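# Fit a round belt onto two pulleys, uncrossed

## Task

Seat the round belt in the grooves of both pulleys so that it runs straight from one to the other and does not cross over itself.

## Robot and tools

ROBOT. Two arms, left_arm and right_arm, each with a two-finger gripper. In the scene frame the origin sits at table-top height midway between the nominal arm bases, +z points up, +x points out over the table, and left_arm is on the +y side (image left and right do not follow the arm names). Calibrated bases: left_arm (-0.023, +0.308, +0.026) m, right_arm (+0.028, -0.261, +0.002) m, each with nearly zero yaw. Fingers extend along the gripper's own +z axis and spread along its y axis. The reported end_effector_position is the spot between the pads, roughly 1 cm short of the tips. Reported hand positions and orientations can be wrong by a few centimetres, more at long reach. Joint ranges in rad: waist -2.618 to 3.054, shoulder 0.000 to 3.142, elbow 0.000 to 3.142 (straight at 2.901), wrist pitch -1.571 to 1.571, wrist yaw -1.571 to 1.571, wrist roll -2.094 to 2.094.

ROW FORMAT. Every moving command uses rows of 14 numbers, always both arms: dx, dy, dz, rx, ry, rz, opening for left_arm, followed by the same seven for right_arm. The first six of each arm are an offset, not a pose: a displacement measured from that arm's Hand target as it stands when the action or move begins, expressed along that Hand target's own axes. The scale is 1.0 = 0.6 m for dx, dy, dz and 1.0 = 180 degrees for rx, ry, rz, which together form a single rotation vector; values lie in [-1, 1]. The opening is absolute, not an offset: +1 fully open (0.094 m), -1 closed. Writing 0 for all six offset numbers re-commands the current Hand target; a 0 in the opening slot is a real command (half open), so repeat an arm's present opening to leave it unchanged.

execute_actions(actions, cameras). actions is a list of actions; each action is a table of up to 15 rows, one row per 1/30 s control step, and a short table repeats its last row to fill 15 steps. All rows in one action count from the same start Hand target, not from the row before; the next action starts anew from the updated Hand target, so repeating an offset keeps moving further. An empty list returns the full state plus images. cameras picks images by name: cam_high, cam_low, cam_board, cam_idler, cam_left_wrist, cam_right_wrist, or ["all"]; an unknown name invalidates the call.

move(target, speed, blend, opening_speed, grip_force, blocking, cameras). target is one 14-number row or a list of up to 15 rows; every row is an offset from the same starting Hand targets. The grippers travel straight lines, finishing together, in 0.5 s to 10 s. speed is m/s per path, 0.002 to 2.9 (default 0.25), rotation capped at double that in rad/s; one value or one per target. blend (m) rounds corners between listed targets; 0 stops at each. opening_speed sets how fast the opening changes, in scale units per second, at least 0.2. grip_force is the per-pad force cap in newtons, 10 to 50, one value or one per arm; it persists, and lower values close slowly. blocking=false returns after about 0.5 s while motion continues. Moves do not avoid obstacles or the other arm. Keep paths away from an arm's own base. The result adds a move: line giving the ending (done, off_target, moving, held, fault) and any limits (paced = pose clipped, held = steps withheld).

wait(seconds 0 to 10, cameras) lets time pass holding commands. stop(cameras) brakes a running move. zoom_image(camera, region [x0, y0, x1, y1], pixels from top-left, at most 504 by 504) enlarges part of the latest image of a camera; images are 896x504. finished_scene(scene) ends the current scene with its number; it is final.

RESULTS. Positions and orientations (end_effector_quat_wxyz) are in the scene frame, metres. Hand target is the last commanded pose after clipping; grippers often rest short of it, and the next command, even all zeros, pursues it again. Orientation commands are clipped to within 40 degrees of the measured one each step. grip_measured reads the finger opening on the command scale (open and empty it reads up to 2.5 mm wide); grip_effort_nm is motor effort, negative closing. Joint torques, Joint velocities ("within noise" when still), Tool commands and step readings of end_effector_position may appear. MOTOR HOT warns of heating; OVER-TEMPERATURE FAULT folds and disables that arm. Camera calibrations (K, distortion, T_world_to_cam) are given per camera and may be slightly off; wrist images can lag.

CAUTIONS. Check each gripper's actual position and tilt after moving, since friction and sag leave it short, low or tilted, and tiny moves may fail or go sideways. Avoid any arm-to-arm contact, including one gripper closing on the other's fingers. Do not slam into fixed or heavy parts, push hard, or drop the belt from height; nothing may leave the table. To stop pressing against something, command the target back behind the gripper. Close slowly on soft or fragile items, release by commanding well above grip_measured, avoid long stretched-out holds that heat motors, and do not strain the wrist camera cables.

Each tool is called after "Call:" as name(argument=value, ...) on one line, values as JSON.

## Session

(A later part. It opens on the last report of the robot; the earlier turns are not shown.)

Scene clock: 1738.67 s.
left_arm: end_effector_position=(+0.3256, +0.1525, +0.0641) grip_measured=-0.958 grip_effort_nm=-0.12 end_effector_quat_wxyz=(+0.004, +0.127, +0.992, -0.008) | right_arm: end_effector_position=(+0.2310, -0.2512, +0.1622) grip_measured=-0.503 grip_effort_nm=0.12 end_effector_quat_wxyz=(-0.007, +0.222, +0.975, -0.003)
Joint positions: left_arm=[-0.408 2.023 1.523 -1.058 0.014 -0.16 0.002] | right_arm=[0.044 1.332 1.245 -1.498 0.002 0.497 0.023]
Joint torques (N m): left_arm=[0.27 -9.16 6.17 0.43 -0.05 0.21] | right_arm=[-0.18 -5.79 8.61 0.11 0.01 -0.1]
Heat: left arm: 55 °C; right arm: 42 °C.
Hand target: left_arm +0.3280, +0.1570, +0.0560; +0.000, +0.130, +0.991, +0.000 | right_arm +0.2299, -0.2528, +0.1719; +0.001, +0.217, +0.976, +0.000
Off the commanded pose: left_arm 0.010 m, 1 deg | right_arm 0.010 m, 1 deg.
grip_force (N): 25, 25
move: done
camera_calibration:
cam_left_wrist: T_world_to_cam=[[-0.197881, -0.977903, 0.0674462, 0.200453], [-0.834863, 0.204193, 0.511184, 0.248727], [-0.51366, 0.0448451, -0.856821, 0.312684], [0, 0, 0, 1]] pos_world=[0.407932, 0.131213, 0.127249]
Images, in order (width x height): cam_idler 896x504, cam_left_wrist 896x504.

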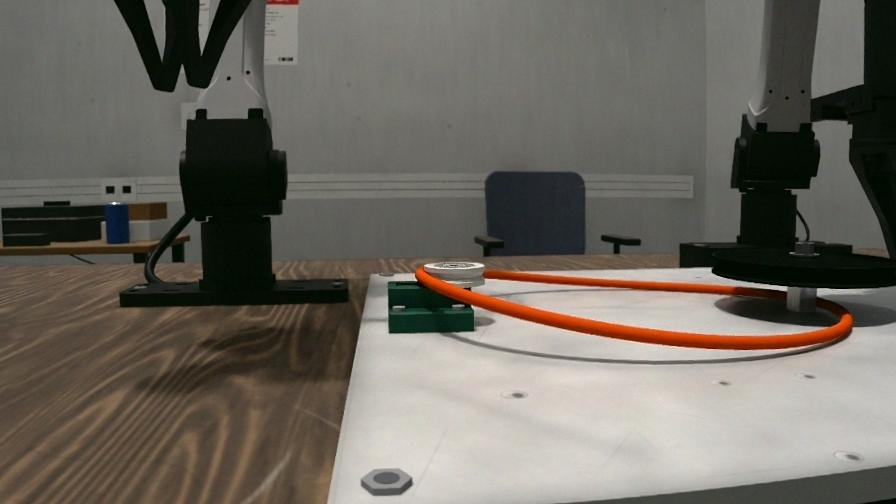

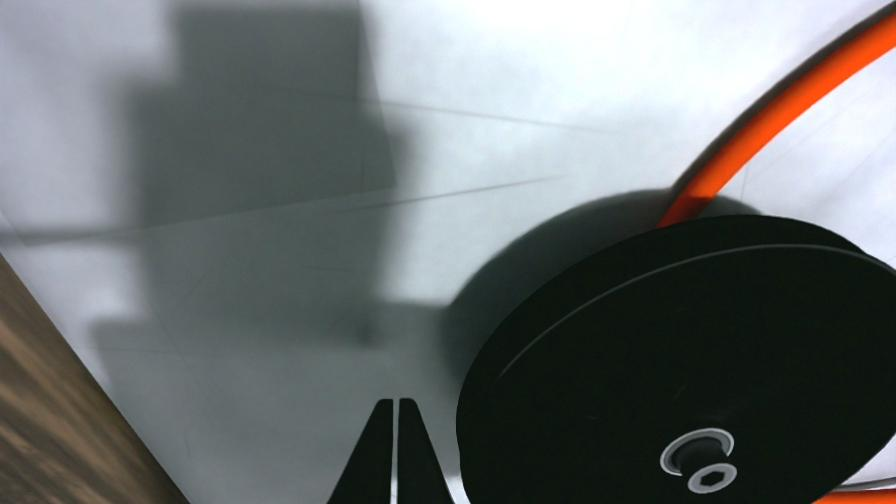

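Call:
move(target=[0,0,-0.1,0,0,0,-0.5,0,0,0,0,0,0,-0.5], speed=0.15, cameras=["cam_board","cam_high","cam_idler","cam_left_wrist"])

Call:
zoom_image(camera="cam_board", region=[300, 200, 760, 456])

Call:
zoom_image(camera="cam_idler", region=[640, 220, 896, 380])

Scene clock: 1814.47 s.
left_arm: end_effector_position=(+0.3251, +0.1548, +0.1024) grip_measured=-0.502 grip_effort_nm=0.11 end_effector_quat_wxyz=(-0.012, +0.125, +0.992, -0.003) | right_arm: end_effector_position=(+0.2310, -0.2512, +0.1622) grip_measured=-0.503 grip_effort_nm=0.12 end_effector_quat_wxyz=(-0.007, +0.222, +0.975, -0.003)
Joint positions: left_arm=[-0.404 2.023 1.677 -1.247 0.012 -0.158 0.023] | right_arm=[0.044 1.332 1.245 -1.498 0.002 0.497 0.023]
Joint torques (N m): left_arm=[-0.2 -12.72 8.2 0.04 0.02 0.2] | right_arm=[-0.18 -5.79 8.61 0.12 0.01 -0.1]
Heat: left arm: 53 °C; right arm: 42 °C.
Hand target: left_arm +0.3281, +0.1570, +0.1160; +0.000, +0.130, +0.992, +0.000 | right_arm +0.2299, -0.2528, +0.1719; +0.001, +0.217, +0.976, +0.000
Off the commanded pose: left_arm 0.014 m, 1 deg | right_arm 0.010 m, 1 deg.
grip_force (N): 25, 25
move: off_target (left_arm)
camera_calibration:
cam_left_wrist: T_world_to_cam=[[-0.193357, -0.979372, 0.0586775, 0.199603], [-0.819255, 0.194074, 0.53959, 0.221885], [-0.539847, 0.0562618, -0.839881, 0.350165], [0, 0, 0, 1]] pos_world=[0.40941, 0.132723, 0.162658]
Images, in order (width x height): cam_high 896x504, cam_board 896x504, cam_idler 896x504, cam_left_wrist 896x504.

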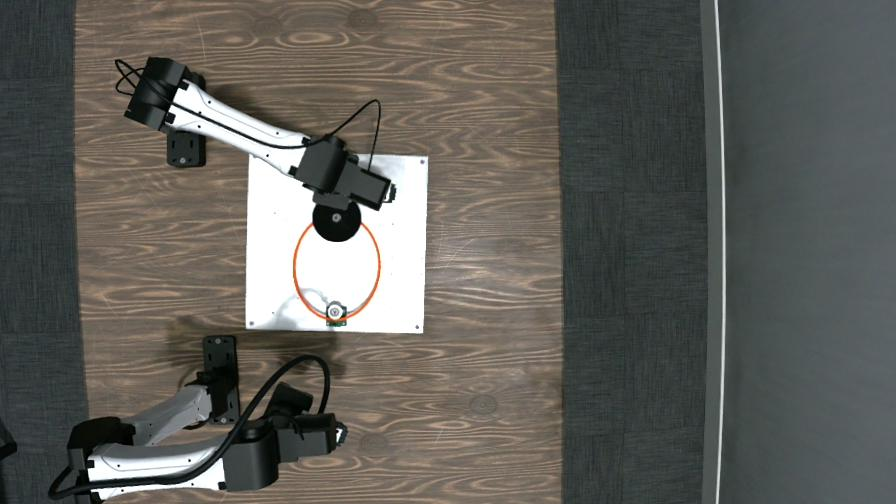

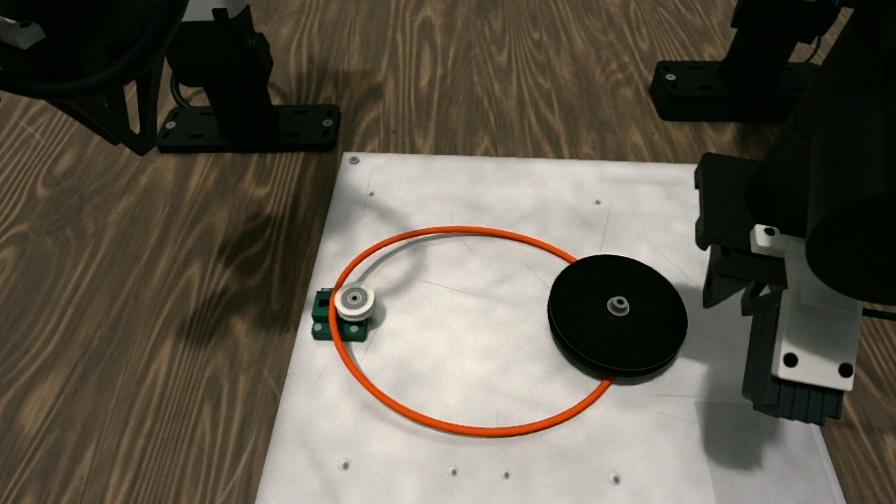

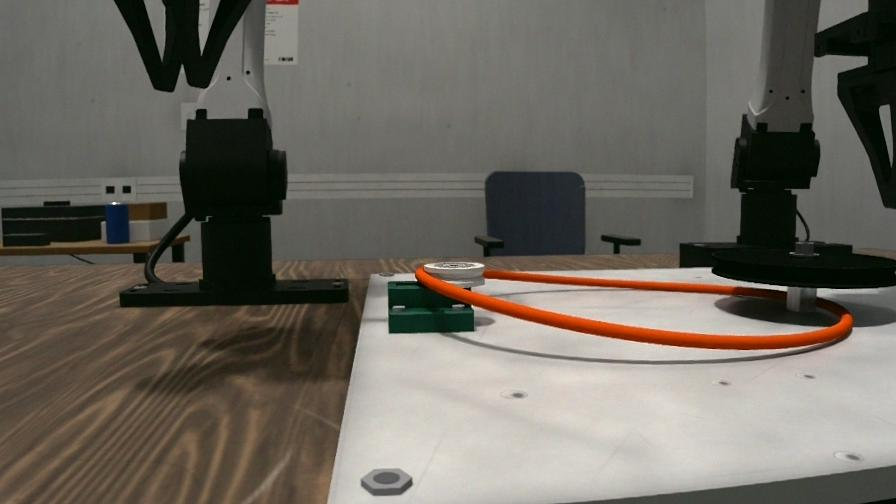

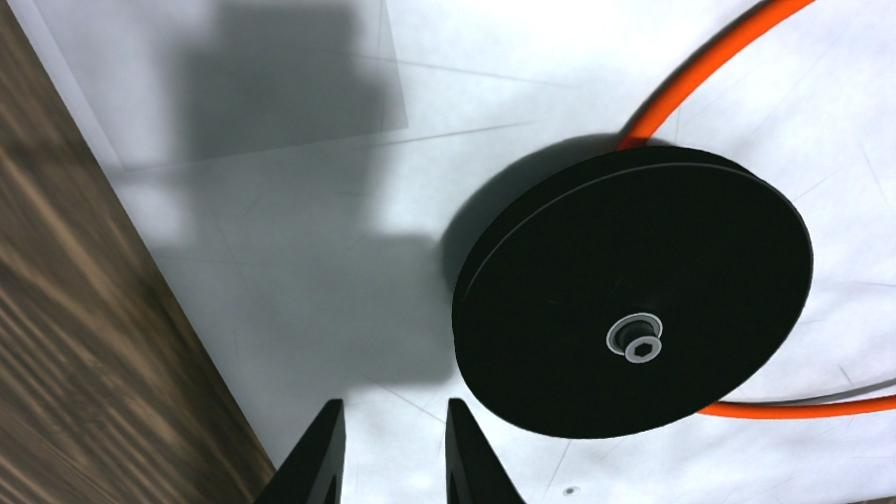

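Scaled by 1.096 from the camera's 896x504 image, which has a finer 1280x720 frame.

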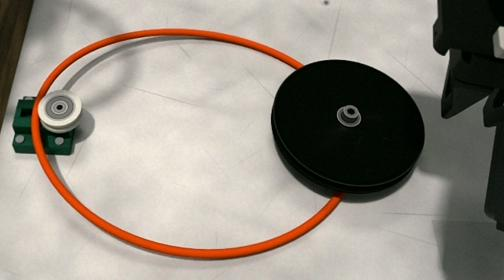

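Scaled by 1.969 from the camera's 896x504 image, which has a finer 1280x720 frame.

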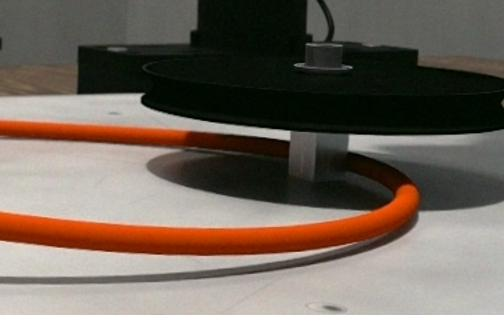

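Call:
move(target=[-0.1213,-0.1435,0.02,0,0,0.5,-0.5,0,0,0,0,0,0,-0.5], speed=0.25, cameras=["cam_board","cam_left_wrist","cam_idler"])

Scene clock: 1935.93 s.
left_arm: end_effector_position=(+0.3780, +0.0558, +0.1096) grip_measured=-0.502 grip_effort_nm=0.11 end_effector_quat_wxyz=(+0.013, +0.784, +0.620, +0.003) | right_arm: end_effector_position=(+0.2310, -0.2512, +0.1622) grip_measured=-0.503 grip_effort_nm=0.12 end_effector_quat_wxyz=(-0.007, +0.222, +0.975, -0.003)
Joint positions: left_arm=[-0.555 2.428 2.368 -1.484 0.003 1.242 0.023] | right_arm=[0.044 1.332 1.245 -1.498 0.002 0.497 0.023]
Joint torques (N m): left_arm=[-0.57 -11.93 8.46 0.07 0.13 0.24] | right_arm=[-0.17 -5.79 8.61 0.12 0.01 -0.1]
Heat: left arm: 63 °C; right arm: 42 °C.
Hand target: left_arm +0.3762, +0.0550, +0.1040; +0.000, +0.793, +0.609, +0.000 | right_arm +0.2299, -0.2528, +0.1719; +0.001, +0.217, +0.976, +0.000
Off the commanded pose: left_arm 0.006 m, 2 deg | right_arm 0.010 m, 1 deg.
grip_force (N): 25, 25
move: done
camera_calibration:
cam_left_wrist: T_world_to_cam=[[-0.983858, 0.176659, 0.0285553, 0.350106], [0.1664, 0.844416, 0.509188, -0.125014], [0.06584, 0.50572, -0.860182, 0.138486], [0, 0, 0, 1]] pos_world=[0.356139, -0.0263205, 0.172781]
Images, in order (width x height): cam_board 896x504, cam_idler 896x504, cam_left_wrist 896x504.

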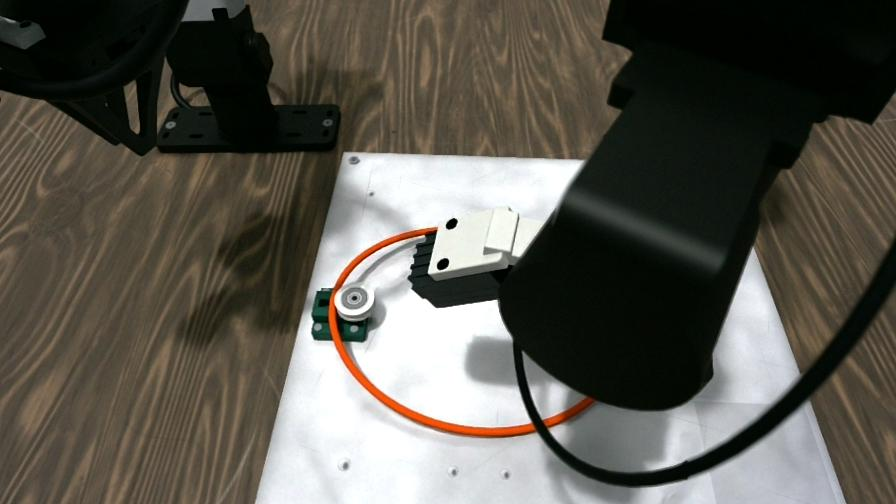

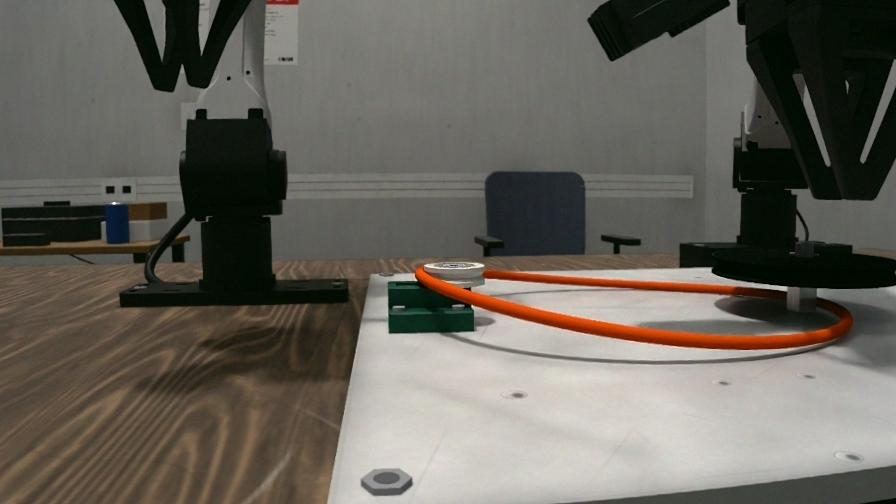

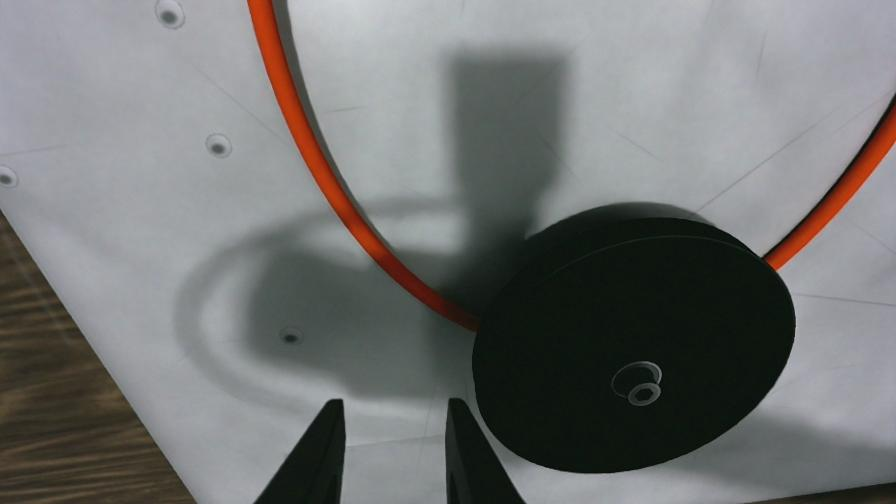

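Call:
move(target=[0.0017,0.0064,0.095,0,0,-0.167,-0.5,0,0,0,0,0,0,-0.5], speed=0.15, cameras=["cam_left_wrist","cam_idler"])

Call:
zoom_image(camera="cam_idler", region=[640, 220, 896, 380])

Scene clock: 1962.27 s.
left_arm: end_effector_position=(+0.3771, +0.0563, +0.0632) grip_measured=-0.502 grip_effort_nm=0.11 end_effector_quat_wxyz=(+0.003, +0.617, +0.787, -0.001) | right_arm: end_effector_position=(+0.2310, -0.2512, +0.1622) grip_measured=-0.503 grip_effort_nm=0.12 end_effector_quat_wxyz=(-0.007, +0.222, +0.975, -0.003)
Joint positions: left_arm=[-0.555 2.428 2.183 -1.32 0.003 0.77 0.023] | right_arm=[0.044 1.332 1.245 -1.498 0.002 0.497 0.023]
Joint torques (N m): left_arm=[-0.34 -11.81 4.9 0.68 0.05 -0.14] | right_arm=[-0.18 -5.79 8.61 0.12 0.01 -0.1]
Heat: left arm: 64 °C; right arm: 43 °C.
Hand target: left_arm +0.3801, +0.0551, +0.0470; +0.000, +0.608, +0.794, +0.000 | right_arm +0.2299, -0.2528, +0.1719; +0.001, +0.217, +0.976, +0.000
Off the commanded pose: left_arm 0.016 m, 1 deg | right_arm 0.010 m, 1 deg.
grip_force (N): 25, 25
move: off_target (left_arm)
camera_calibration:
cam_left_wrist: T_world_to_cam=[[-0.955614, -0.290329, 0.0501183, 0.364722], [-0.224509, 0.827741, 0.514237, 0.0463396], [-0.190783, 0.48016, -0.856182, 0.196304], [0, 0, 0, 1]] pos_world=[0.396388, -0.0267255, 0.125963]
Images, in order (width x height): cam_idler 896x504, cam_left_wrist 896x504.

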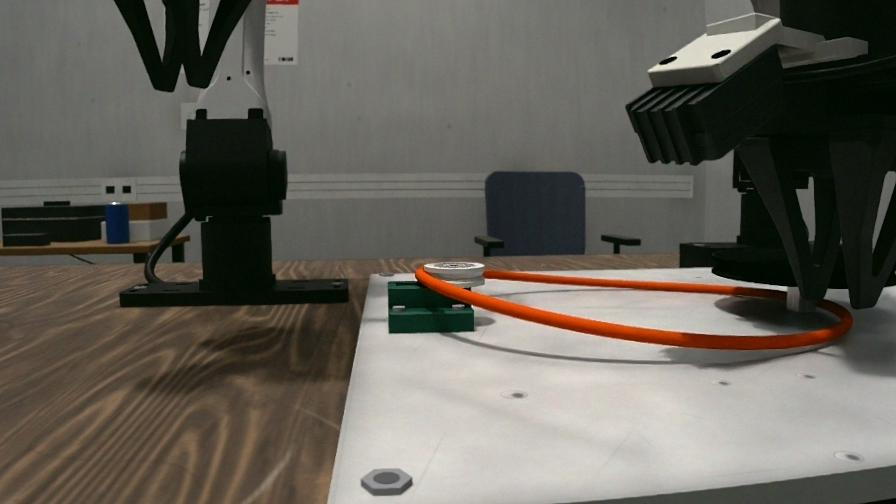

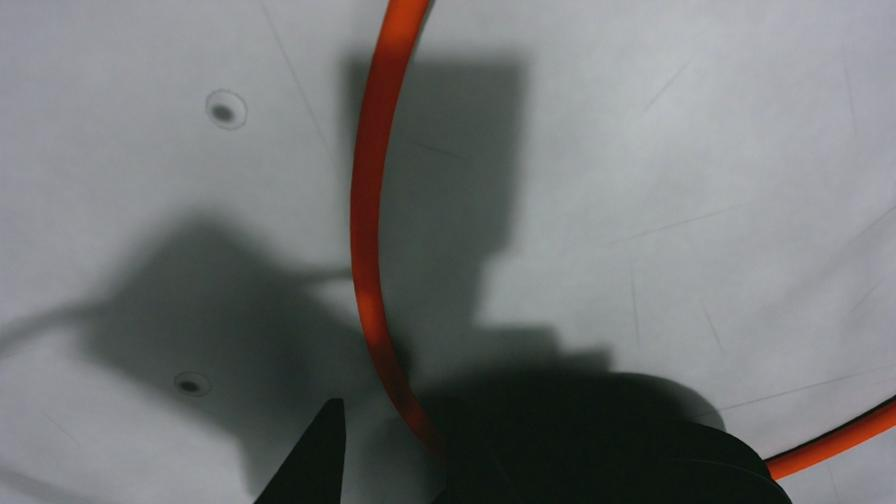

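Scaled by 1.969 from the camera's 896x504 image, which has a finer 1280x720 frame.

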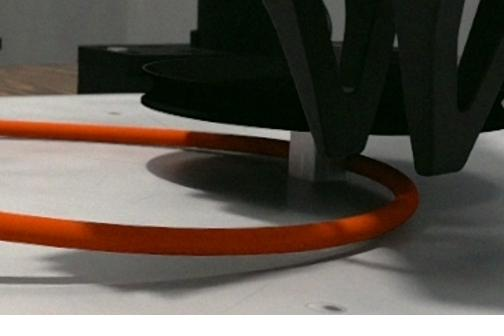

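Call:
move(target=[0,0,0.0275,0,0,-0.06,-0.5,0,0,0,0,0,0,-0.5], speed=0.08, cameras=["cam_left_wrist","cam_idler"])

Call:
zoom_image(camera="cam_idler", region=[640, 220, 896, 380])

Scene clock: 1977.13 s.
left_arm: end_effector_position=(+0.3796, +0.0547, +0.0477) grip_measured=-0.502 grip_effort_nm=0.11 end_effector_quat_wxyz=(+0.008, +0.541, +0.841, -0.001) | right_arm: end_effector_position=(+0.2310, -0.2512, +0.1622) grip_measured=-0.503 grip_effort_nm=0.12 end_effector_quat_wxyz=(-0.007, +0.222, +0.975, -0.003)
Joint positions: left_arm=[-0.555 2.434 2.131 -1.253 0.003 0.581 0.023] | right_arm=[0.044 1.332 1.245 -1.498 0.002 0.497 0.023]
Joint torques (N m): left_arm=[-0.51 -11.85 5.14 0.6 0.09 -0.16] | right_arm=[-0.17 -5.79 8.62 0.12 0.01 -0.1]
Heat: left arm: 64 °C; right arm: 43 °C.
Hand target: left_arm +0.3801, +0.0550, +0.0306; +0.000, +0.531, +0.848, +0.000 | right_arm +0.2299, -0.2528, +0.1719; +0.001, +0.217, +0.976, +0.000
Off the commanded pose: left_arm 0.017 m, 2 deg | right_arm 0.010 m, 1 deg.
grip_force (N): 25, 25
move: off_target (left_arm)
camera_calibration:
cam_left_wrist: T_world_to_cam=[[-0.88456, -0.464143, 0.0461045, 0.350265], [-0.379749, 0.774046, 0.5066, 0.118433], [-0.270822, 0.43061, -0.860947, 0.217567], [0, 0, 0, 1]] pos_world=[0.413728, -0.0227865, 0.111167]
Images, in order (width x height): cam_idler 896x504, cam_left_wrist 896x504.

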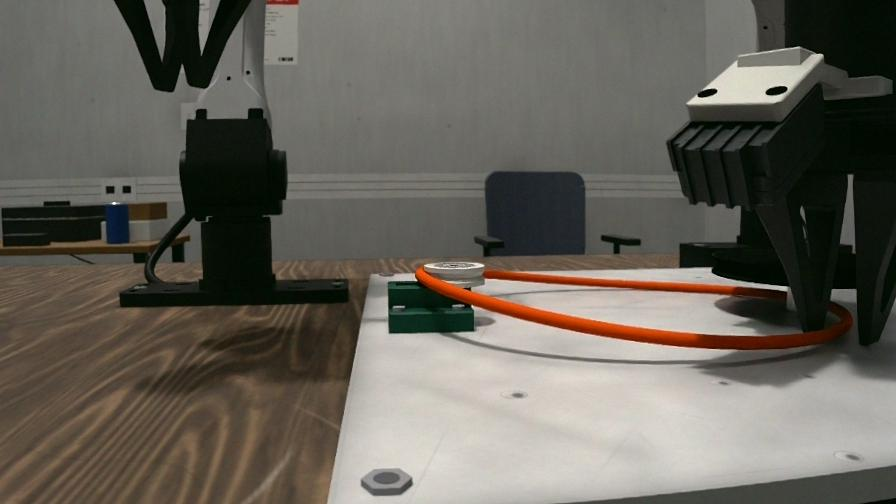

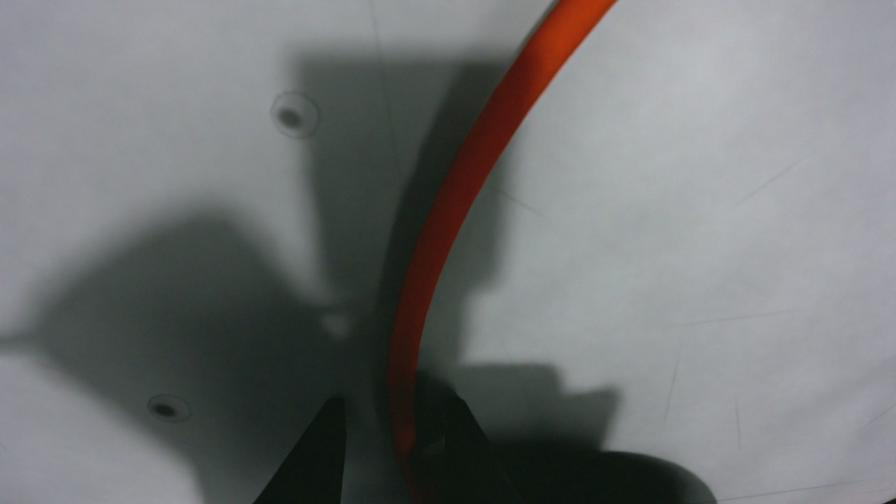

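Scaled by 1.969 from the camera's 896x504 image, which has a finer 1280x720 frame.

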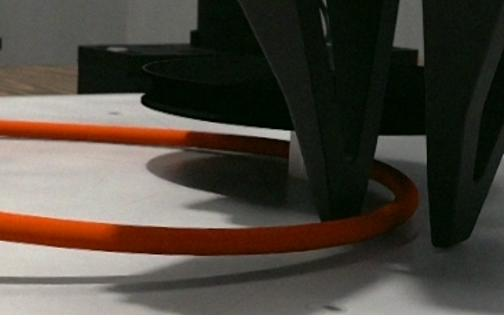

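Call:
move(target=[0.0798,0.03,-0.0257,0,0,0.06,-0.6,0,0,0,0,0,0,-0.5], speed=0.08, cameras=["cam_left_wrist","cam_idler"])

Call:
zoom_image(camera="cam_idler", region=[640, 220, 896, 380])

Scene clock: 1995.97 s.
left_arm: end_effector_position=(+0.3855, +0.0886, +0.0456) grip_measured=-0.599 grip_effort_nm=-0.07 end_effector_quat_wxyz=(+0.027, +0.603, +0.797, -0.013) | right_arm: end_effector_position=(+0.2310, -0.2512, +0.1622) grip_measured=-0.503 grip_effort_nm=0.12 end_effector_quat_wxyz=(-0.007, +0.222, +0.975, -0.003)
Joint positions: left_arm=[-0.475 2.335 1.947 -1.135 0.034 0.814 0.019] | right_arm=[0.044 1.332 1.245 -1.498 0.002 0.497 0.023]
Joint torques (N m): left_arm=[0.34 -15.42 3.97 0.12 -0.04 0.23] | right_arm=[-0.18 -5.79 8.61 0.11 0.01 -0.1]
Heat: left arm: 65 °C; right arm: 43 °C.
Hand target: left_arm +0.3754, +0.1060, +0.0458; +0.000, +0.608, +0.794, +0.000 | right_arm +0.2299, -0.2528, +0.1719; +0.001, +0.217, +0.976, +0.000
Off the commanded pose: left_arm 0.020 m, 3 deg | right_arm 0.010 m, 1 deg.
grip_force (N): 25, 25
move: off_target (left_arm)
camera_calibration:
cam_left_wrist: T_world_to_cam=[[-0.946027, -0.3213, 0.0424227, 0.382407], [-0.265108, 0.842496, 0.468955, 0.0469261], [-0.186416, 0.432397, -0.882203, 0.171047], [0, 0, 0, 1]] pos_world=[0.406093, 0.009372, 0.112669]
Images, in order (width x height): cam_idler 896x504, cam_left_wrist 896x504.

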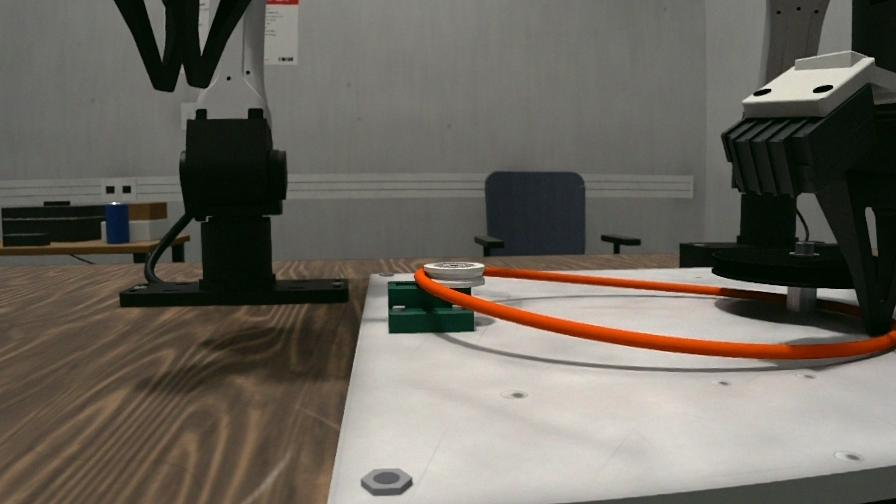

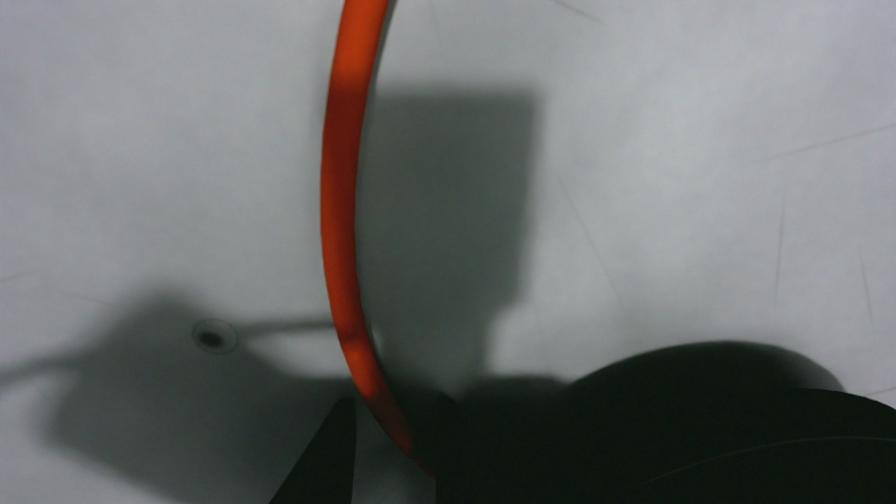

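Scaled by 1.969 from the camera's 896x504 image, which has a finer 1280x720 frame.

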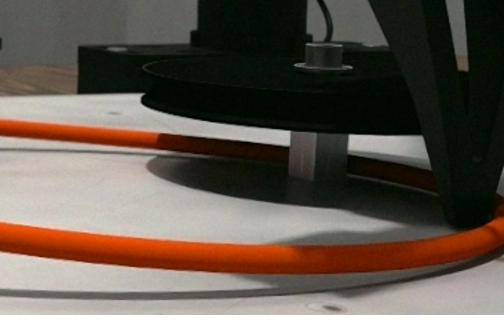

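Call:
move(target=[0.0722,-0.0117,-0.0033,0,0,-0.139,-0.6,0,0,0,0,0,0,-0.5], speed=0.1, cameras=["cam_left_wrist","cam_idler"])

Call:
zoom_image(camera="cam_idler", region=[640, 220, 896, 380])

Scene clock: 2007.30 s.
left_arm: end_effector_position=(+0.3692, +0.1308, +0.0452) grip_measured=-0.599 grip_effort_nm=-0.07 end_effector_quat_wxyz=(+0.022, +0.439, +0.898, -0.013) | right_arm: end_effector_position=(+0.2310, -0.2512, +0.1622) grip_measured=-0.503 grip_effort_nm=0.12 end_effector_quat_wxyz=(-0.007, +0.222, +0.975, -0.003)
Joint positions: left_arm=[-0.408 2.199 1.717 -1.046 0.028 0.494 0.019] | right_arm=[0.044 1.332 1.245 -1.498 0.002 0.497 0.023]
Joint torques (N m): left_arm=[0.39 -14.89 3.79 0.09 -0.05 -0.22] | right_arm=[-0.18 -5.79 8.61 0.11 0.01 -0.1]
Heat: left arm: 72 °C; right arm: 43 °C.
Hand target: left_arm +0.3573, +0.1460, +0.0479; +0.000, +0.422, +0.907, +0.000 | right_arm +0.2299, -0.2528, +0.1719; +0.001, +0.217, +0.976, +0.000
Off the commanded pose: left_arm 0.019 m, 4 deg | right_arm 0.010 m, 1 deg.
grip_force (N): 25, 25
move: off_target (left_arm)
camera_calibration:
cam_left_wrist: T_world_to_cam=[[-0.753863, -0.654483, 0.0578077, 0.35248], [-0.555871, 0.682226, 0.474947, 0.135312], [-0.350283, 0.325912, -0.878113, 0.223773], [0, 0, 0, 1]] pos_world=[0.419322, 0.0654485, 0.111856]
Images, in order (width x height): cam_idler 896x504, cam_left_wrist 896x504.

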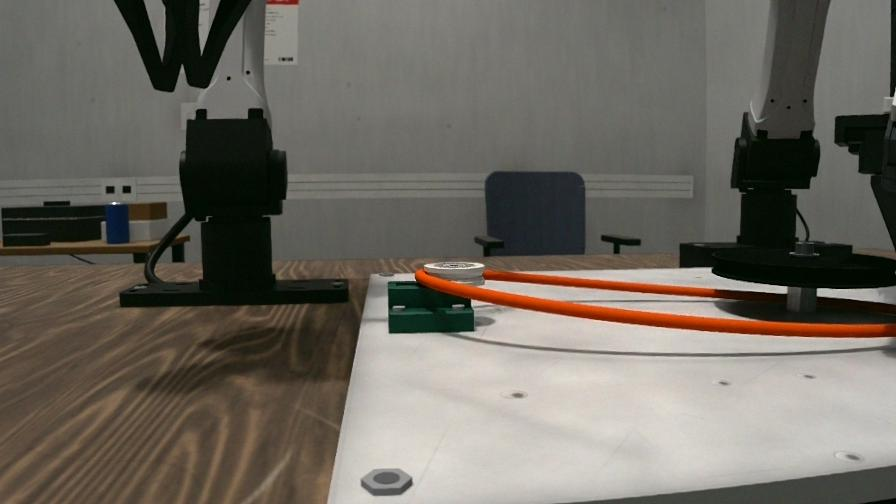

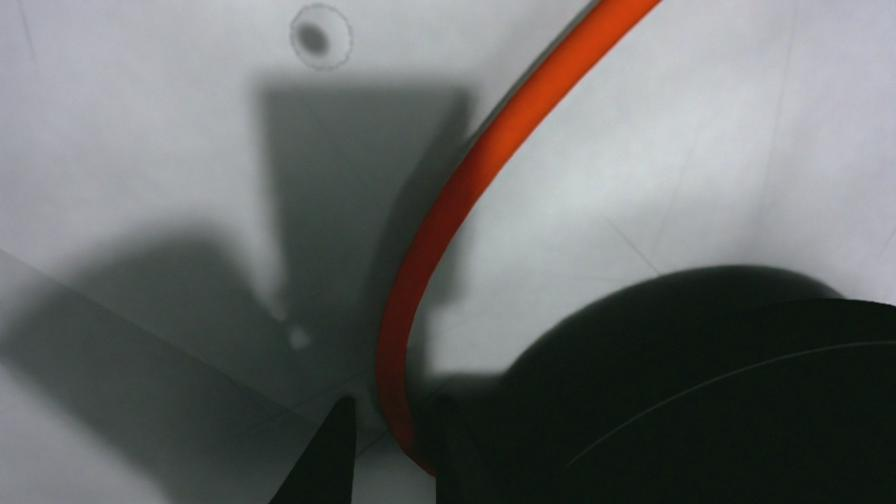

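Scaled by 1.969 from the camera's 896x504 image, which has a finer 1280x720 frame.

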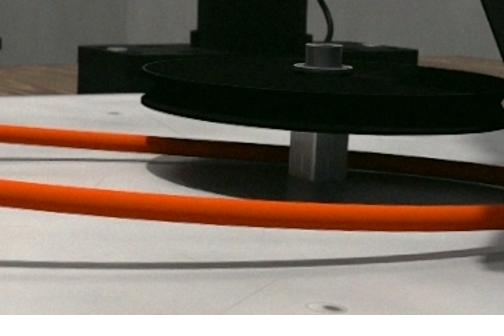

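Call:
move(target=[0.0753,-0.0237,0.0067,0,0,-0.211,-0.6,0,0,0,0,0,0,-0.5], speed=0.12, cameras=["cam_left_wrist","cam_idler"])

Scene clock: 2022.73 s.
left_arm: end_effector_position=(+0.3298, +0.1580, +0.0445) grip_measured=-0.599 grip_effort_nm=-0.07 end_effector_quat_wxyz=(+0.018, +0.122, +0.992, -0.017) | right_arm: end_effector_position=(+0.2310, -0.2512, +0.1622) grip_measured=-0.503 grip_effort_nm=0.12 end_effector_quat_wxyz=(-0.007, +0.222, +0.975, -0.003)
Joint positions: left_arm=[-0.386 2.024 1.441 -0.944 0.023 -0.149 0.019] | right_arm=[0.044 1.332 1.245 -1.498 0.002 0.497 0.023]
Joint torques (N m): left_arm=[0.23 -12.68 3.67 0.16 -0.07 -0.29] | right_arm=[-0.17 -5.79 8.61 0.12 0.01 -0.1]
Heat: left arm: 74 °C; right arm: 43 °C.
Hand target: left_arm +0.3173, +0.1713, +0.0439; +0.000, +0.104, +0.995, +0.000 | right_arm +0.2299, -0.2528, +0.1719; +0.001, +0.217, +0.976, +0.000
Off the commanded pose: left_arm 0.018 m, 4 deg | right_arm 0.010 m, 1 deg.
grip_force (N): 25, 25
move: off_target (left_arm)
camera_calibration:
cam_left_wrist: T_world_to_cam=[[-0.189242, -0.978452, 0.0825776, 0.20455], [-0.849647, 0.205324, 0.485739, 0.267015], [-0.492228, 0.0217603, -0.870194, 0.294908], [0, 0, 0, 1]] pos_world=[0.41074, 0.138901, 0.110036]
Images, in order (width x height): cam_idler 896x504, cam_left_wrist 896x504.

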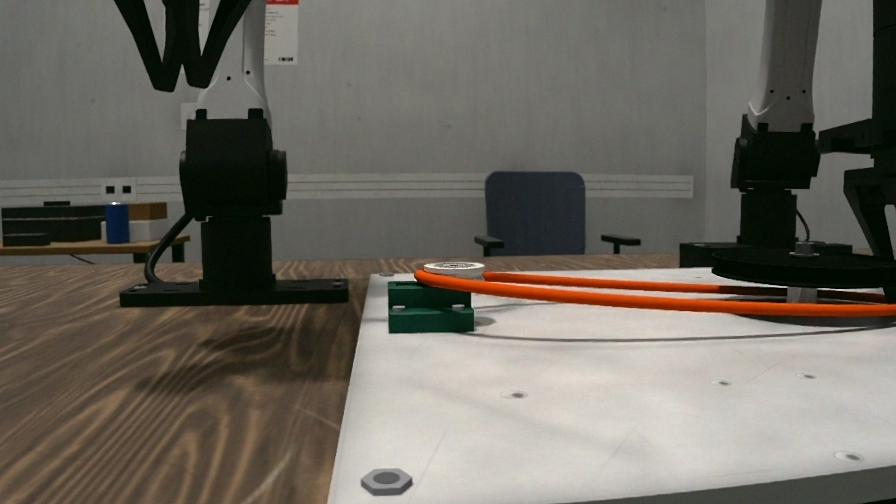

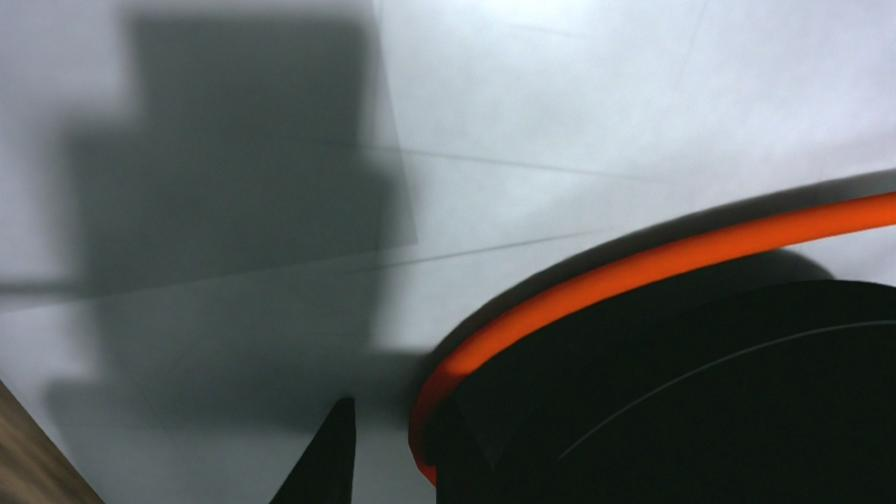

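Call:
move(target=[[0,0,0,0,0,0,-0.97,0,0,0,0,0,0,-0.5],[0.0292,-0.0017,-0.0683,0,0,-0.066,-0.97,0,0,0,0,0,0,-0.5],[0.0688,-0.0213,-0.085,0,0,-0.189,-0.97,0,0,0,0,0,0,-0.5]], speed=0.12, blend=[0,0.015,0], grip_force=40, cameras=["cam_left_wrist","cam_idler","cam_board","cam_high"])

Call:
zoom_image(camera="cam_idler", region=[640, 200, 896, 360])

Scene clock: 2041.43 s.
left_arm: end_effector_position=(+0.2830, +0.1543, +0.0808) grip_measured=-0.905 grip_effort_nm=-0.85 end_effector_quat_wxyz=(-0.007, -0.181, +0.983, -0.018) | right_arm: end_effector_position=(+0.2310, -0.2512, +0.1622) grip_measured=-0.503 grip_effort_nm=0.12 end_effector_quat_wxyz=(-0.007, +0.222, +0.975, -0.003)
Joint positions: left_arm=[-0.441 1.864 1.369 -1.066 0.038 -0.81 0.004] | right_arm=[0.044 1.332 1.245 -1.498 0.002 0.497 0.023]
Joint torques (N m): left_arm=[0.09 -14.05 5.09 -0.17 -0.25 -0.24] | right_arm=[-0.17 -5.79 8.61 0.11 0.01 -0.1]
Heat: left arm: 71 °C; right arm: 43 °C.
Hand target: left_arm +0.2743, +0.1673, +0.0950; +0.000, -0.192, +0.981, +0.000 | right_arm +0.2299, -0.2528, +0.1719; +0.001, +0.217, +0.976, +0.000
Off the commanded pose: left_arm 0.021 m, 3 deg | right_arm 0.010 m, 1 deg.
grip_force (N): 40, 40
move: off_target (left_arm)
camera_calibration:
cam_left_wrist: T_world_to_cam=[[0.406295, -0.909903, 0.0836752, 0.00980536], [-0.787237, -0.302085, 0.53759, 0.266742], [-0.463877, -0.284292, -0.839044, 0.340214], [0, 0, 0, 1]] pos_world=[0.363823, 0.186221, 0.141237]
Images, in order (width x height): cam_high 896x504, cam_board 896x504, cam_idler 896x504, cam_left_wrist 896x504.

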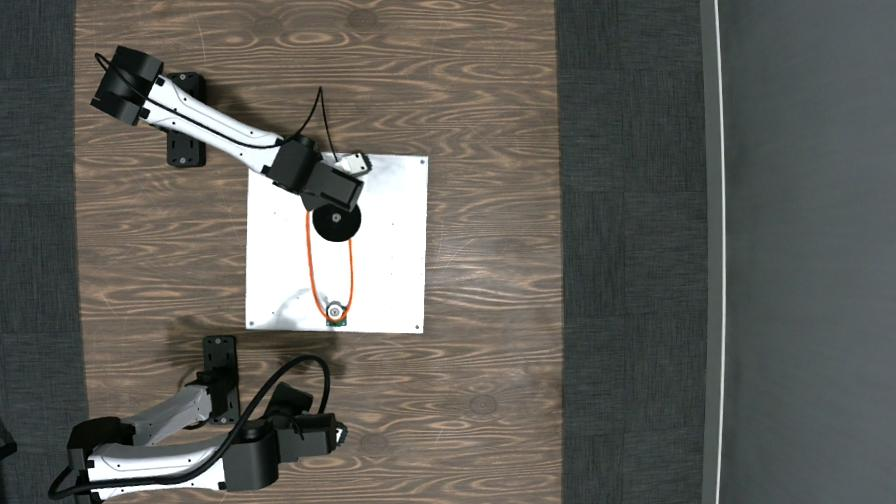

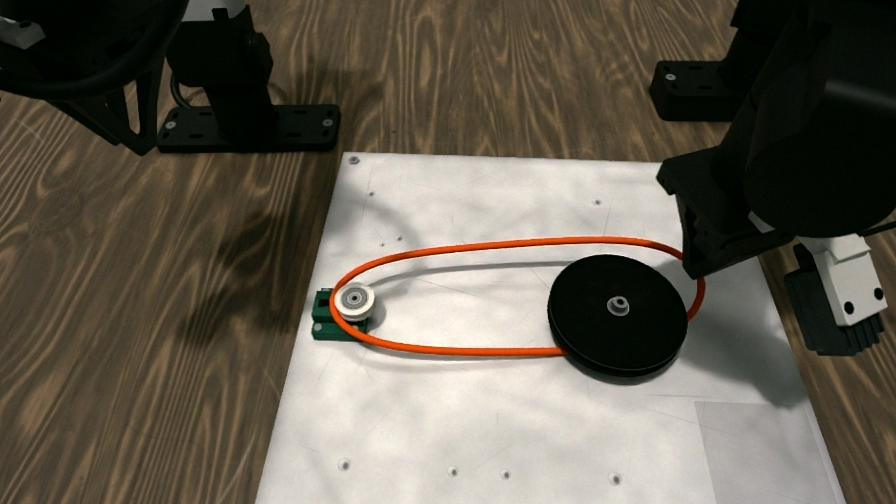

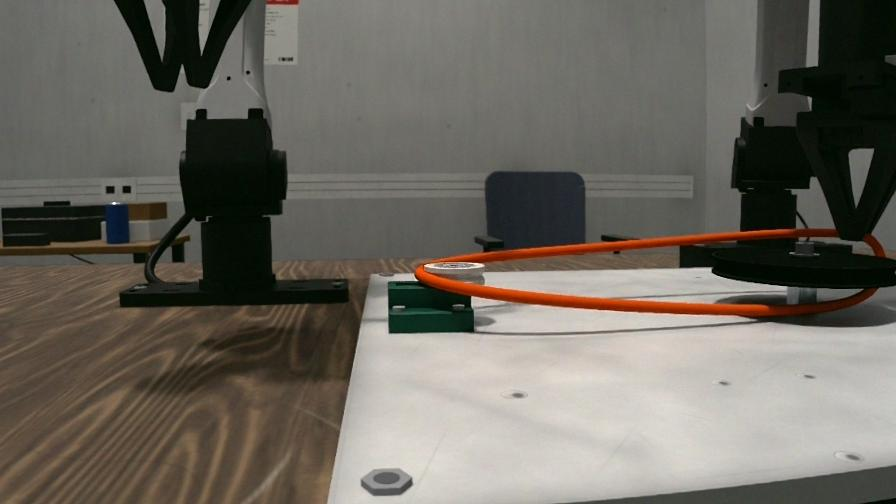

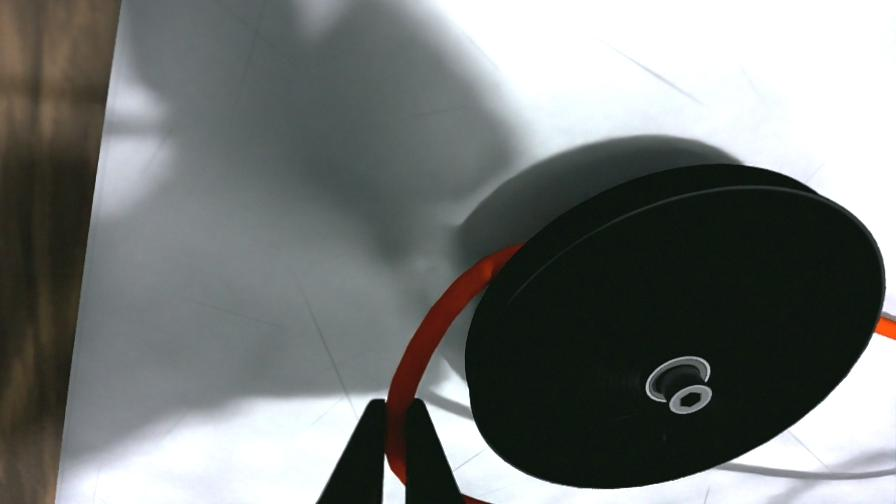

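Scaled by 1.969 from the camera's 896x504 image, which has a finer 1280x720 frame.

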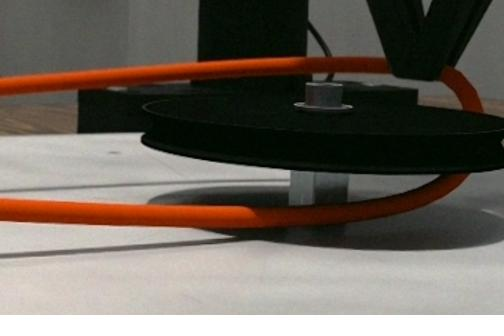

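Call:
move(target=[-0.0895,-0.044,0.0183,0,0,0.234,-0.97,0,0,0,0,0,0,-0.5], speed=0.12, cameras=["cam_left_wrist","cam_idler","cam_board","cam_high"])

Call:
zoom_image(camera="cam_idler", region=[640, 200, 896, 360])

Call:
zoom_image(camera="cam_board", region=[480, 200, 780, 430])

Scene clock: 2059.70 s.
left_arm: end_effector_position=(+0.3322, +0.1495, +0.0859) grip_measured=-0.905 grip_effort_nm=-0.85 end_effector_quat_wxyz=(+0.014, +0.170, +0.985, -0.023) | right_arm: end_effector_position=(+0.2310, -0.2512, +0.1622) grip_measured=-0.503 grip_effort_nm=0.12 end_effector_quat_wxyz=(-0.007, +0.222, +0.975, -0.003)
Joint positions: left_arm=[-0.397 2.009 1.588 -1.113 0.038 -0.063 0.004] | right_arm=[0.044 1.332 1.245 -1.498 0.002 0.497 0.023]
Joint torques (N m): left_arm=[1.16 -9.01 8.43 -0.07 -0.16 0.29] | right_arm=[-0.17 -5.79 8.62 0.12 0.01 -0.1]
Heat: left arm: 74 °C; right arm: 43 °C. Fold the left arm in close to its base, or ease its load, before you think long.
Hand target: left_arm +0.3340, +0.1631, +0.0839; +0.000, +0.174, +0.985, +0.000 | right_arm +0.2299, -0.2528, +0.1719; +0.001, +0.217, +0.976, +0.000
Off the commanded pose: left_arm 0.014 m, 3 deg | right_arm 0.010 m, 1 deg.
MOTOR HOT: joint 2 (shoulder) of the left arm reports 74 °C; the controller's stop level is 90 °C. To cool a motor, set the load down, stop pushing, or move to a pose that needs little force.
grip_force (N): 40, 40
move: off_target (left_arm)
camera_calibration:
cam_left_wrist: T_world_to_cam=[[-0.282866, -0.954575, 0.0936624, 0.219878], [-0.821754, 0.291548, 0.489613, 0.228111], [-0.494679, 0.0615273, -0.866895, 0.326807], [0, 0, 0, 1]] pos_world=[0.411312, 0.123277, 0.151027]
Images, in order (width x height): cam_high 896x504, cam_board 896x504, cam_idler 896x504, cam_left_wrist 896x504.

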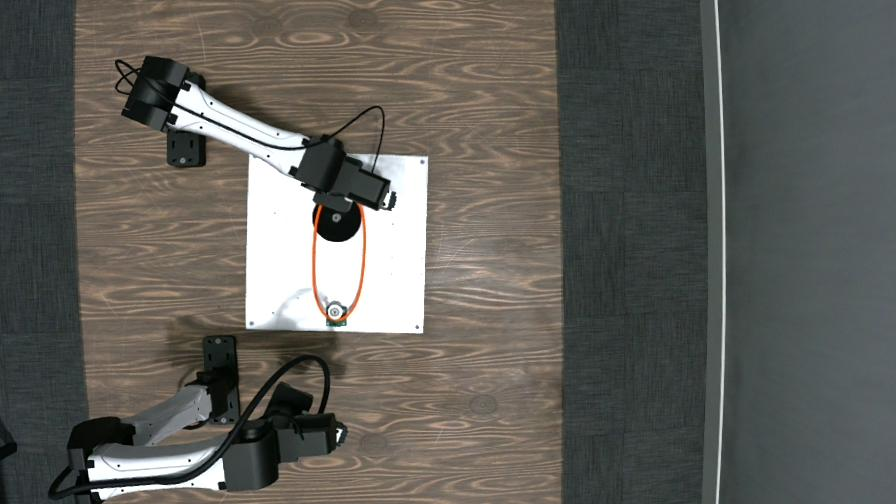

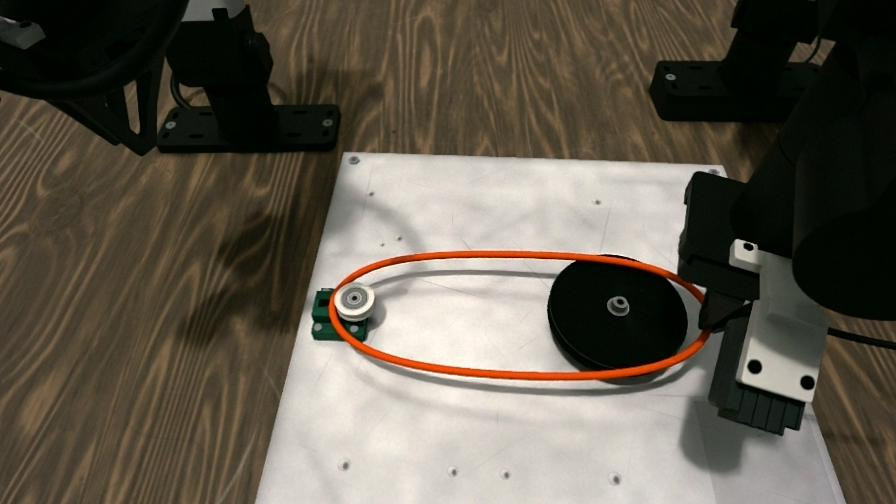

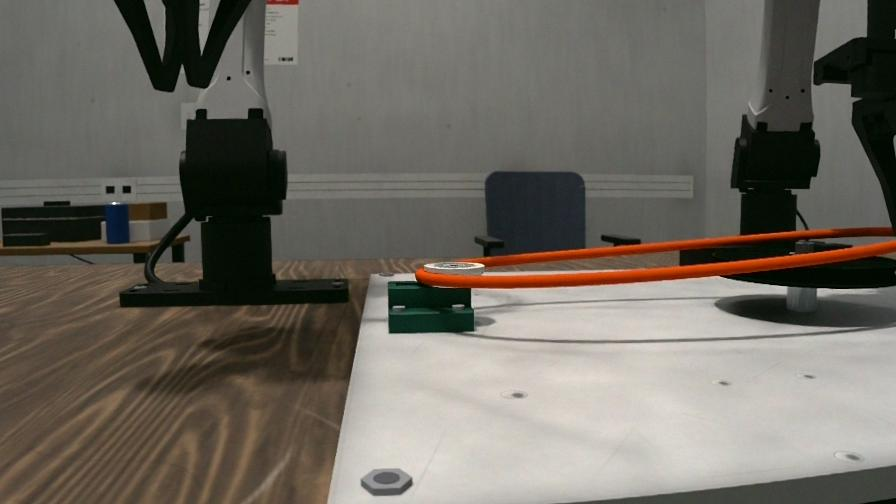

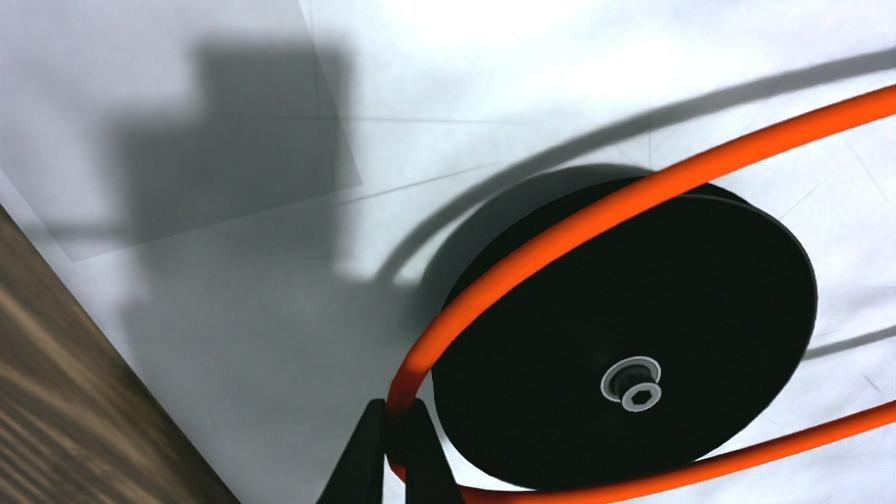

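Scaled by 1.969 from the camera's 896x504 image, which has a finer 1280x720 frame.

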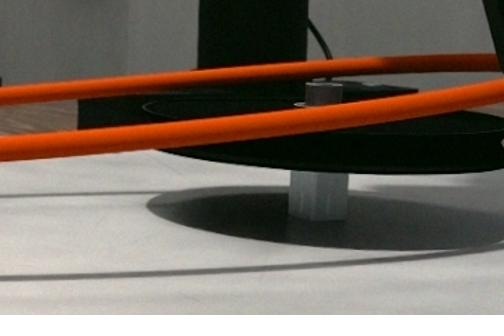

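Scaled by 1.680 from the camera's 896x504 image, which has a finer 1280x720 frame.

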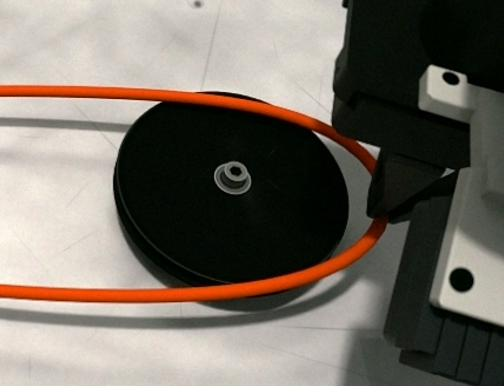

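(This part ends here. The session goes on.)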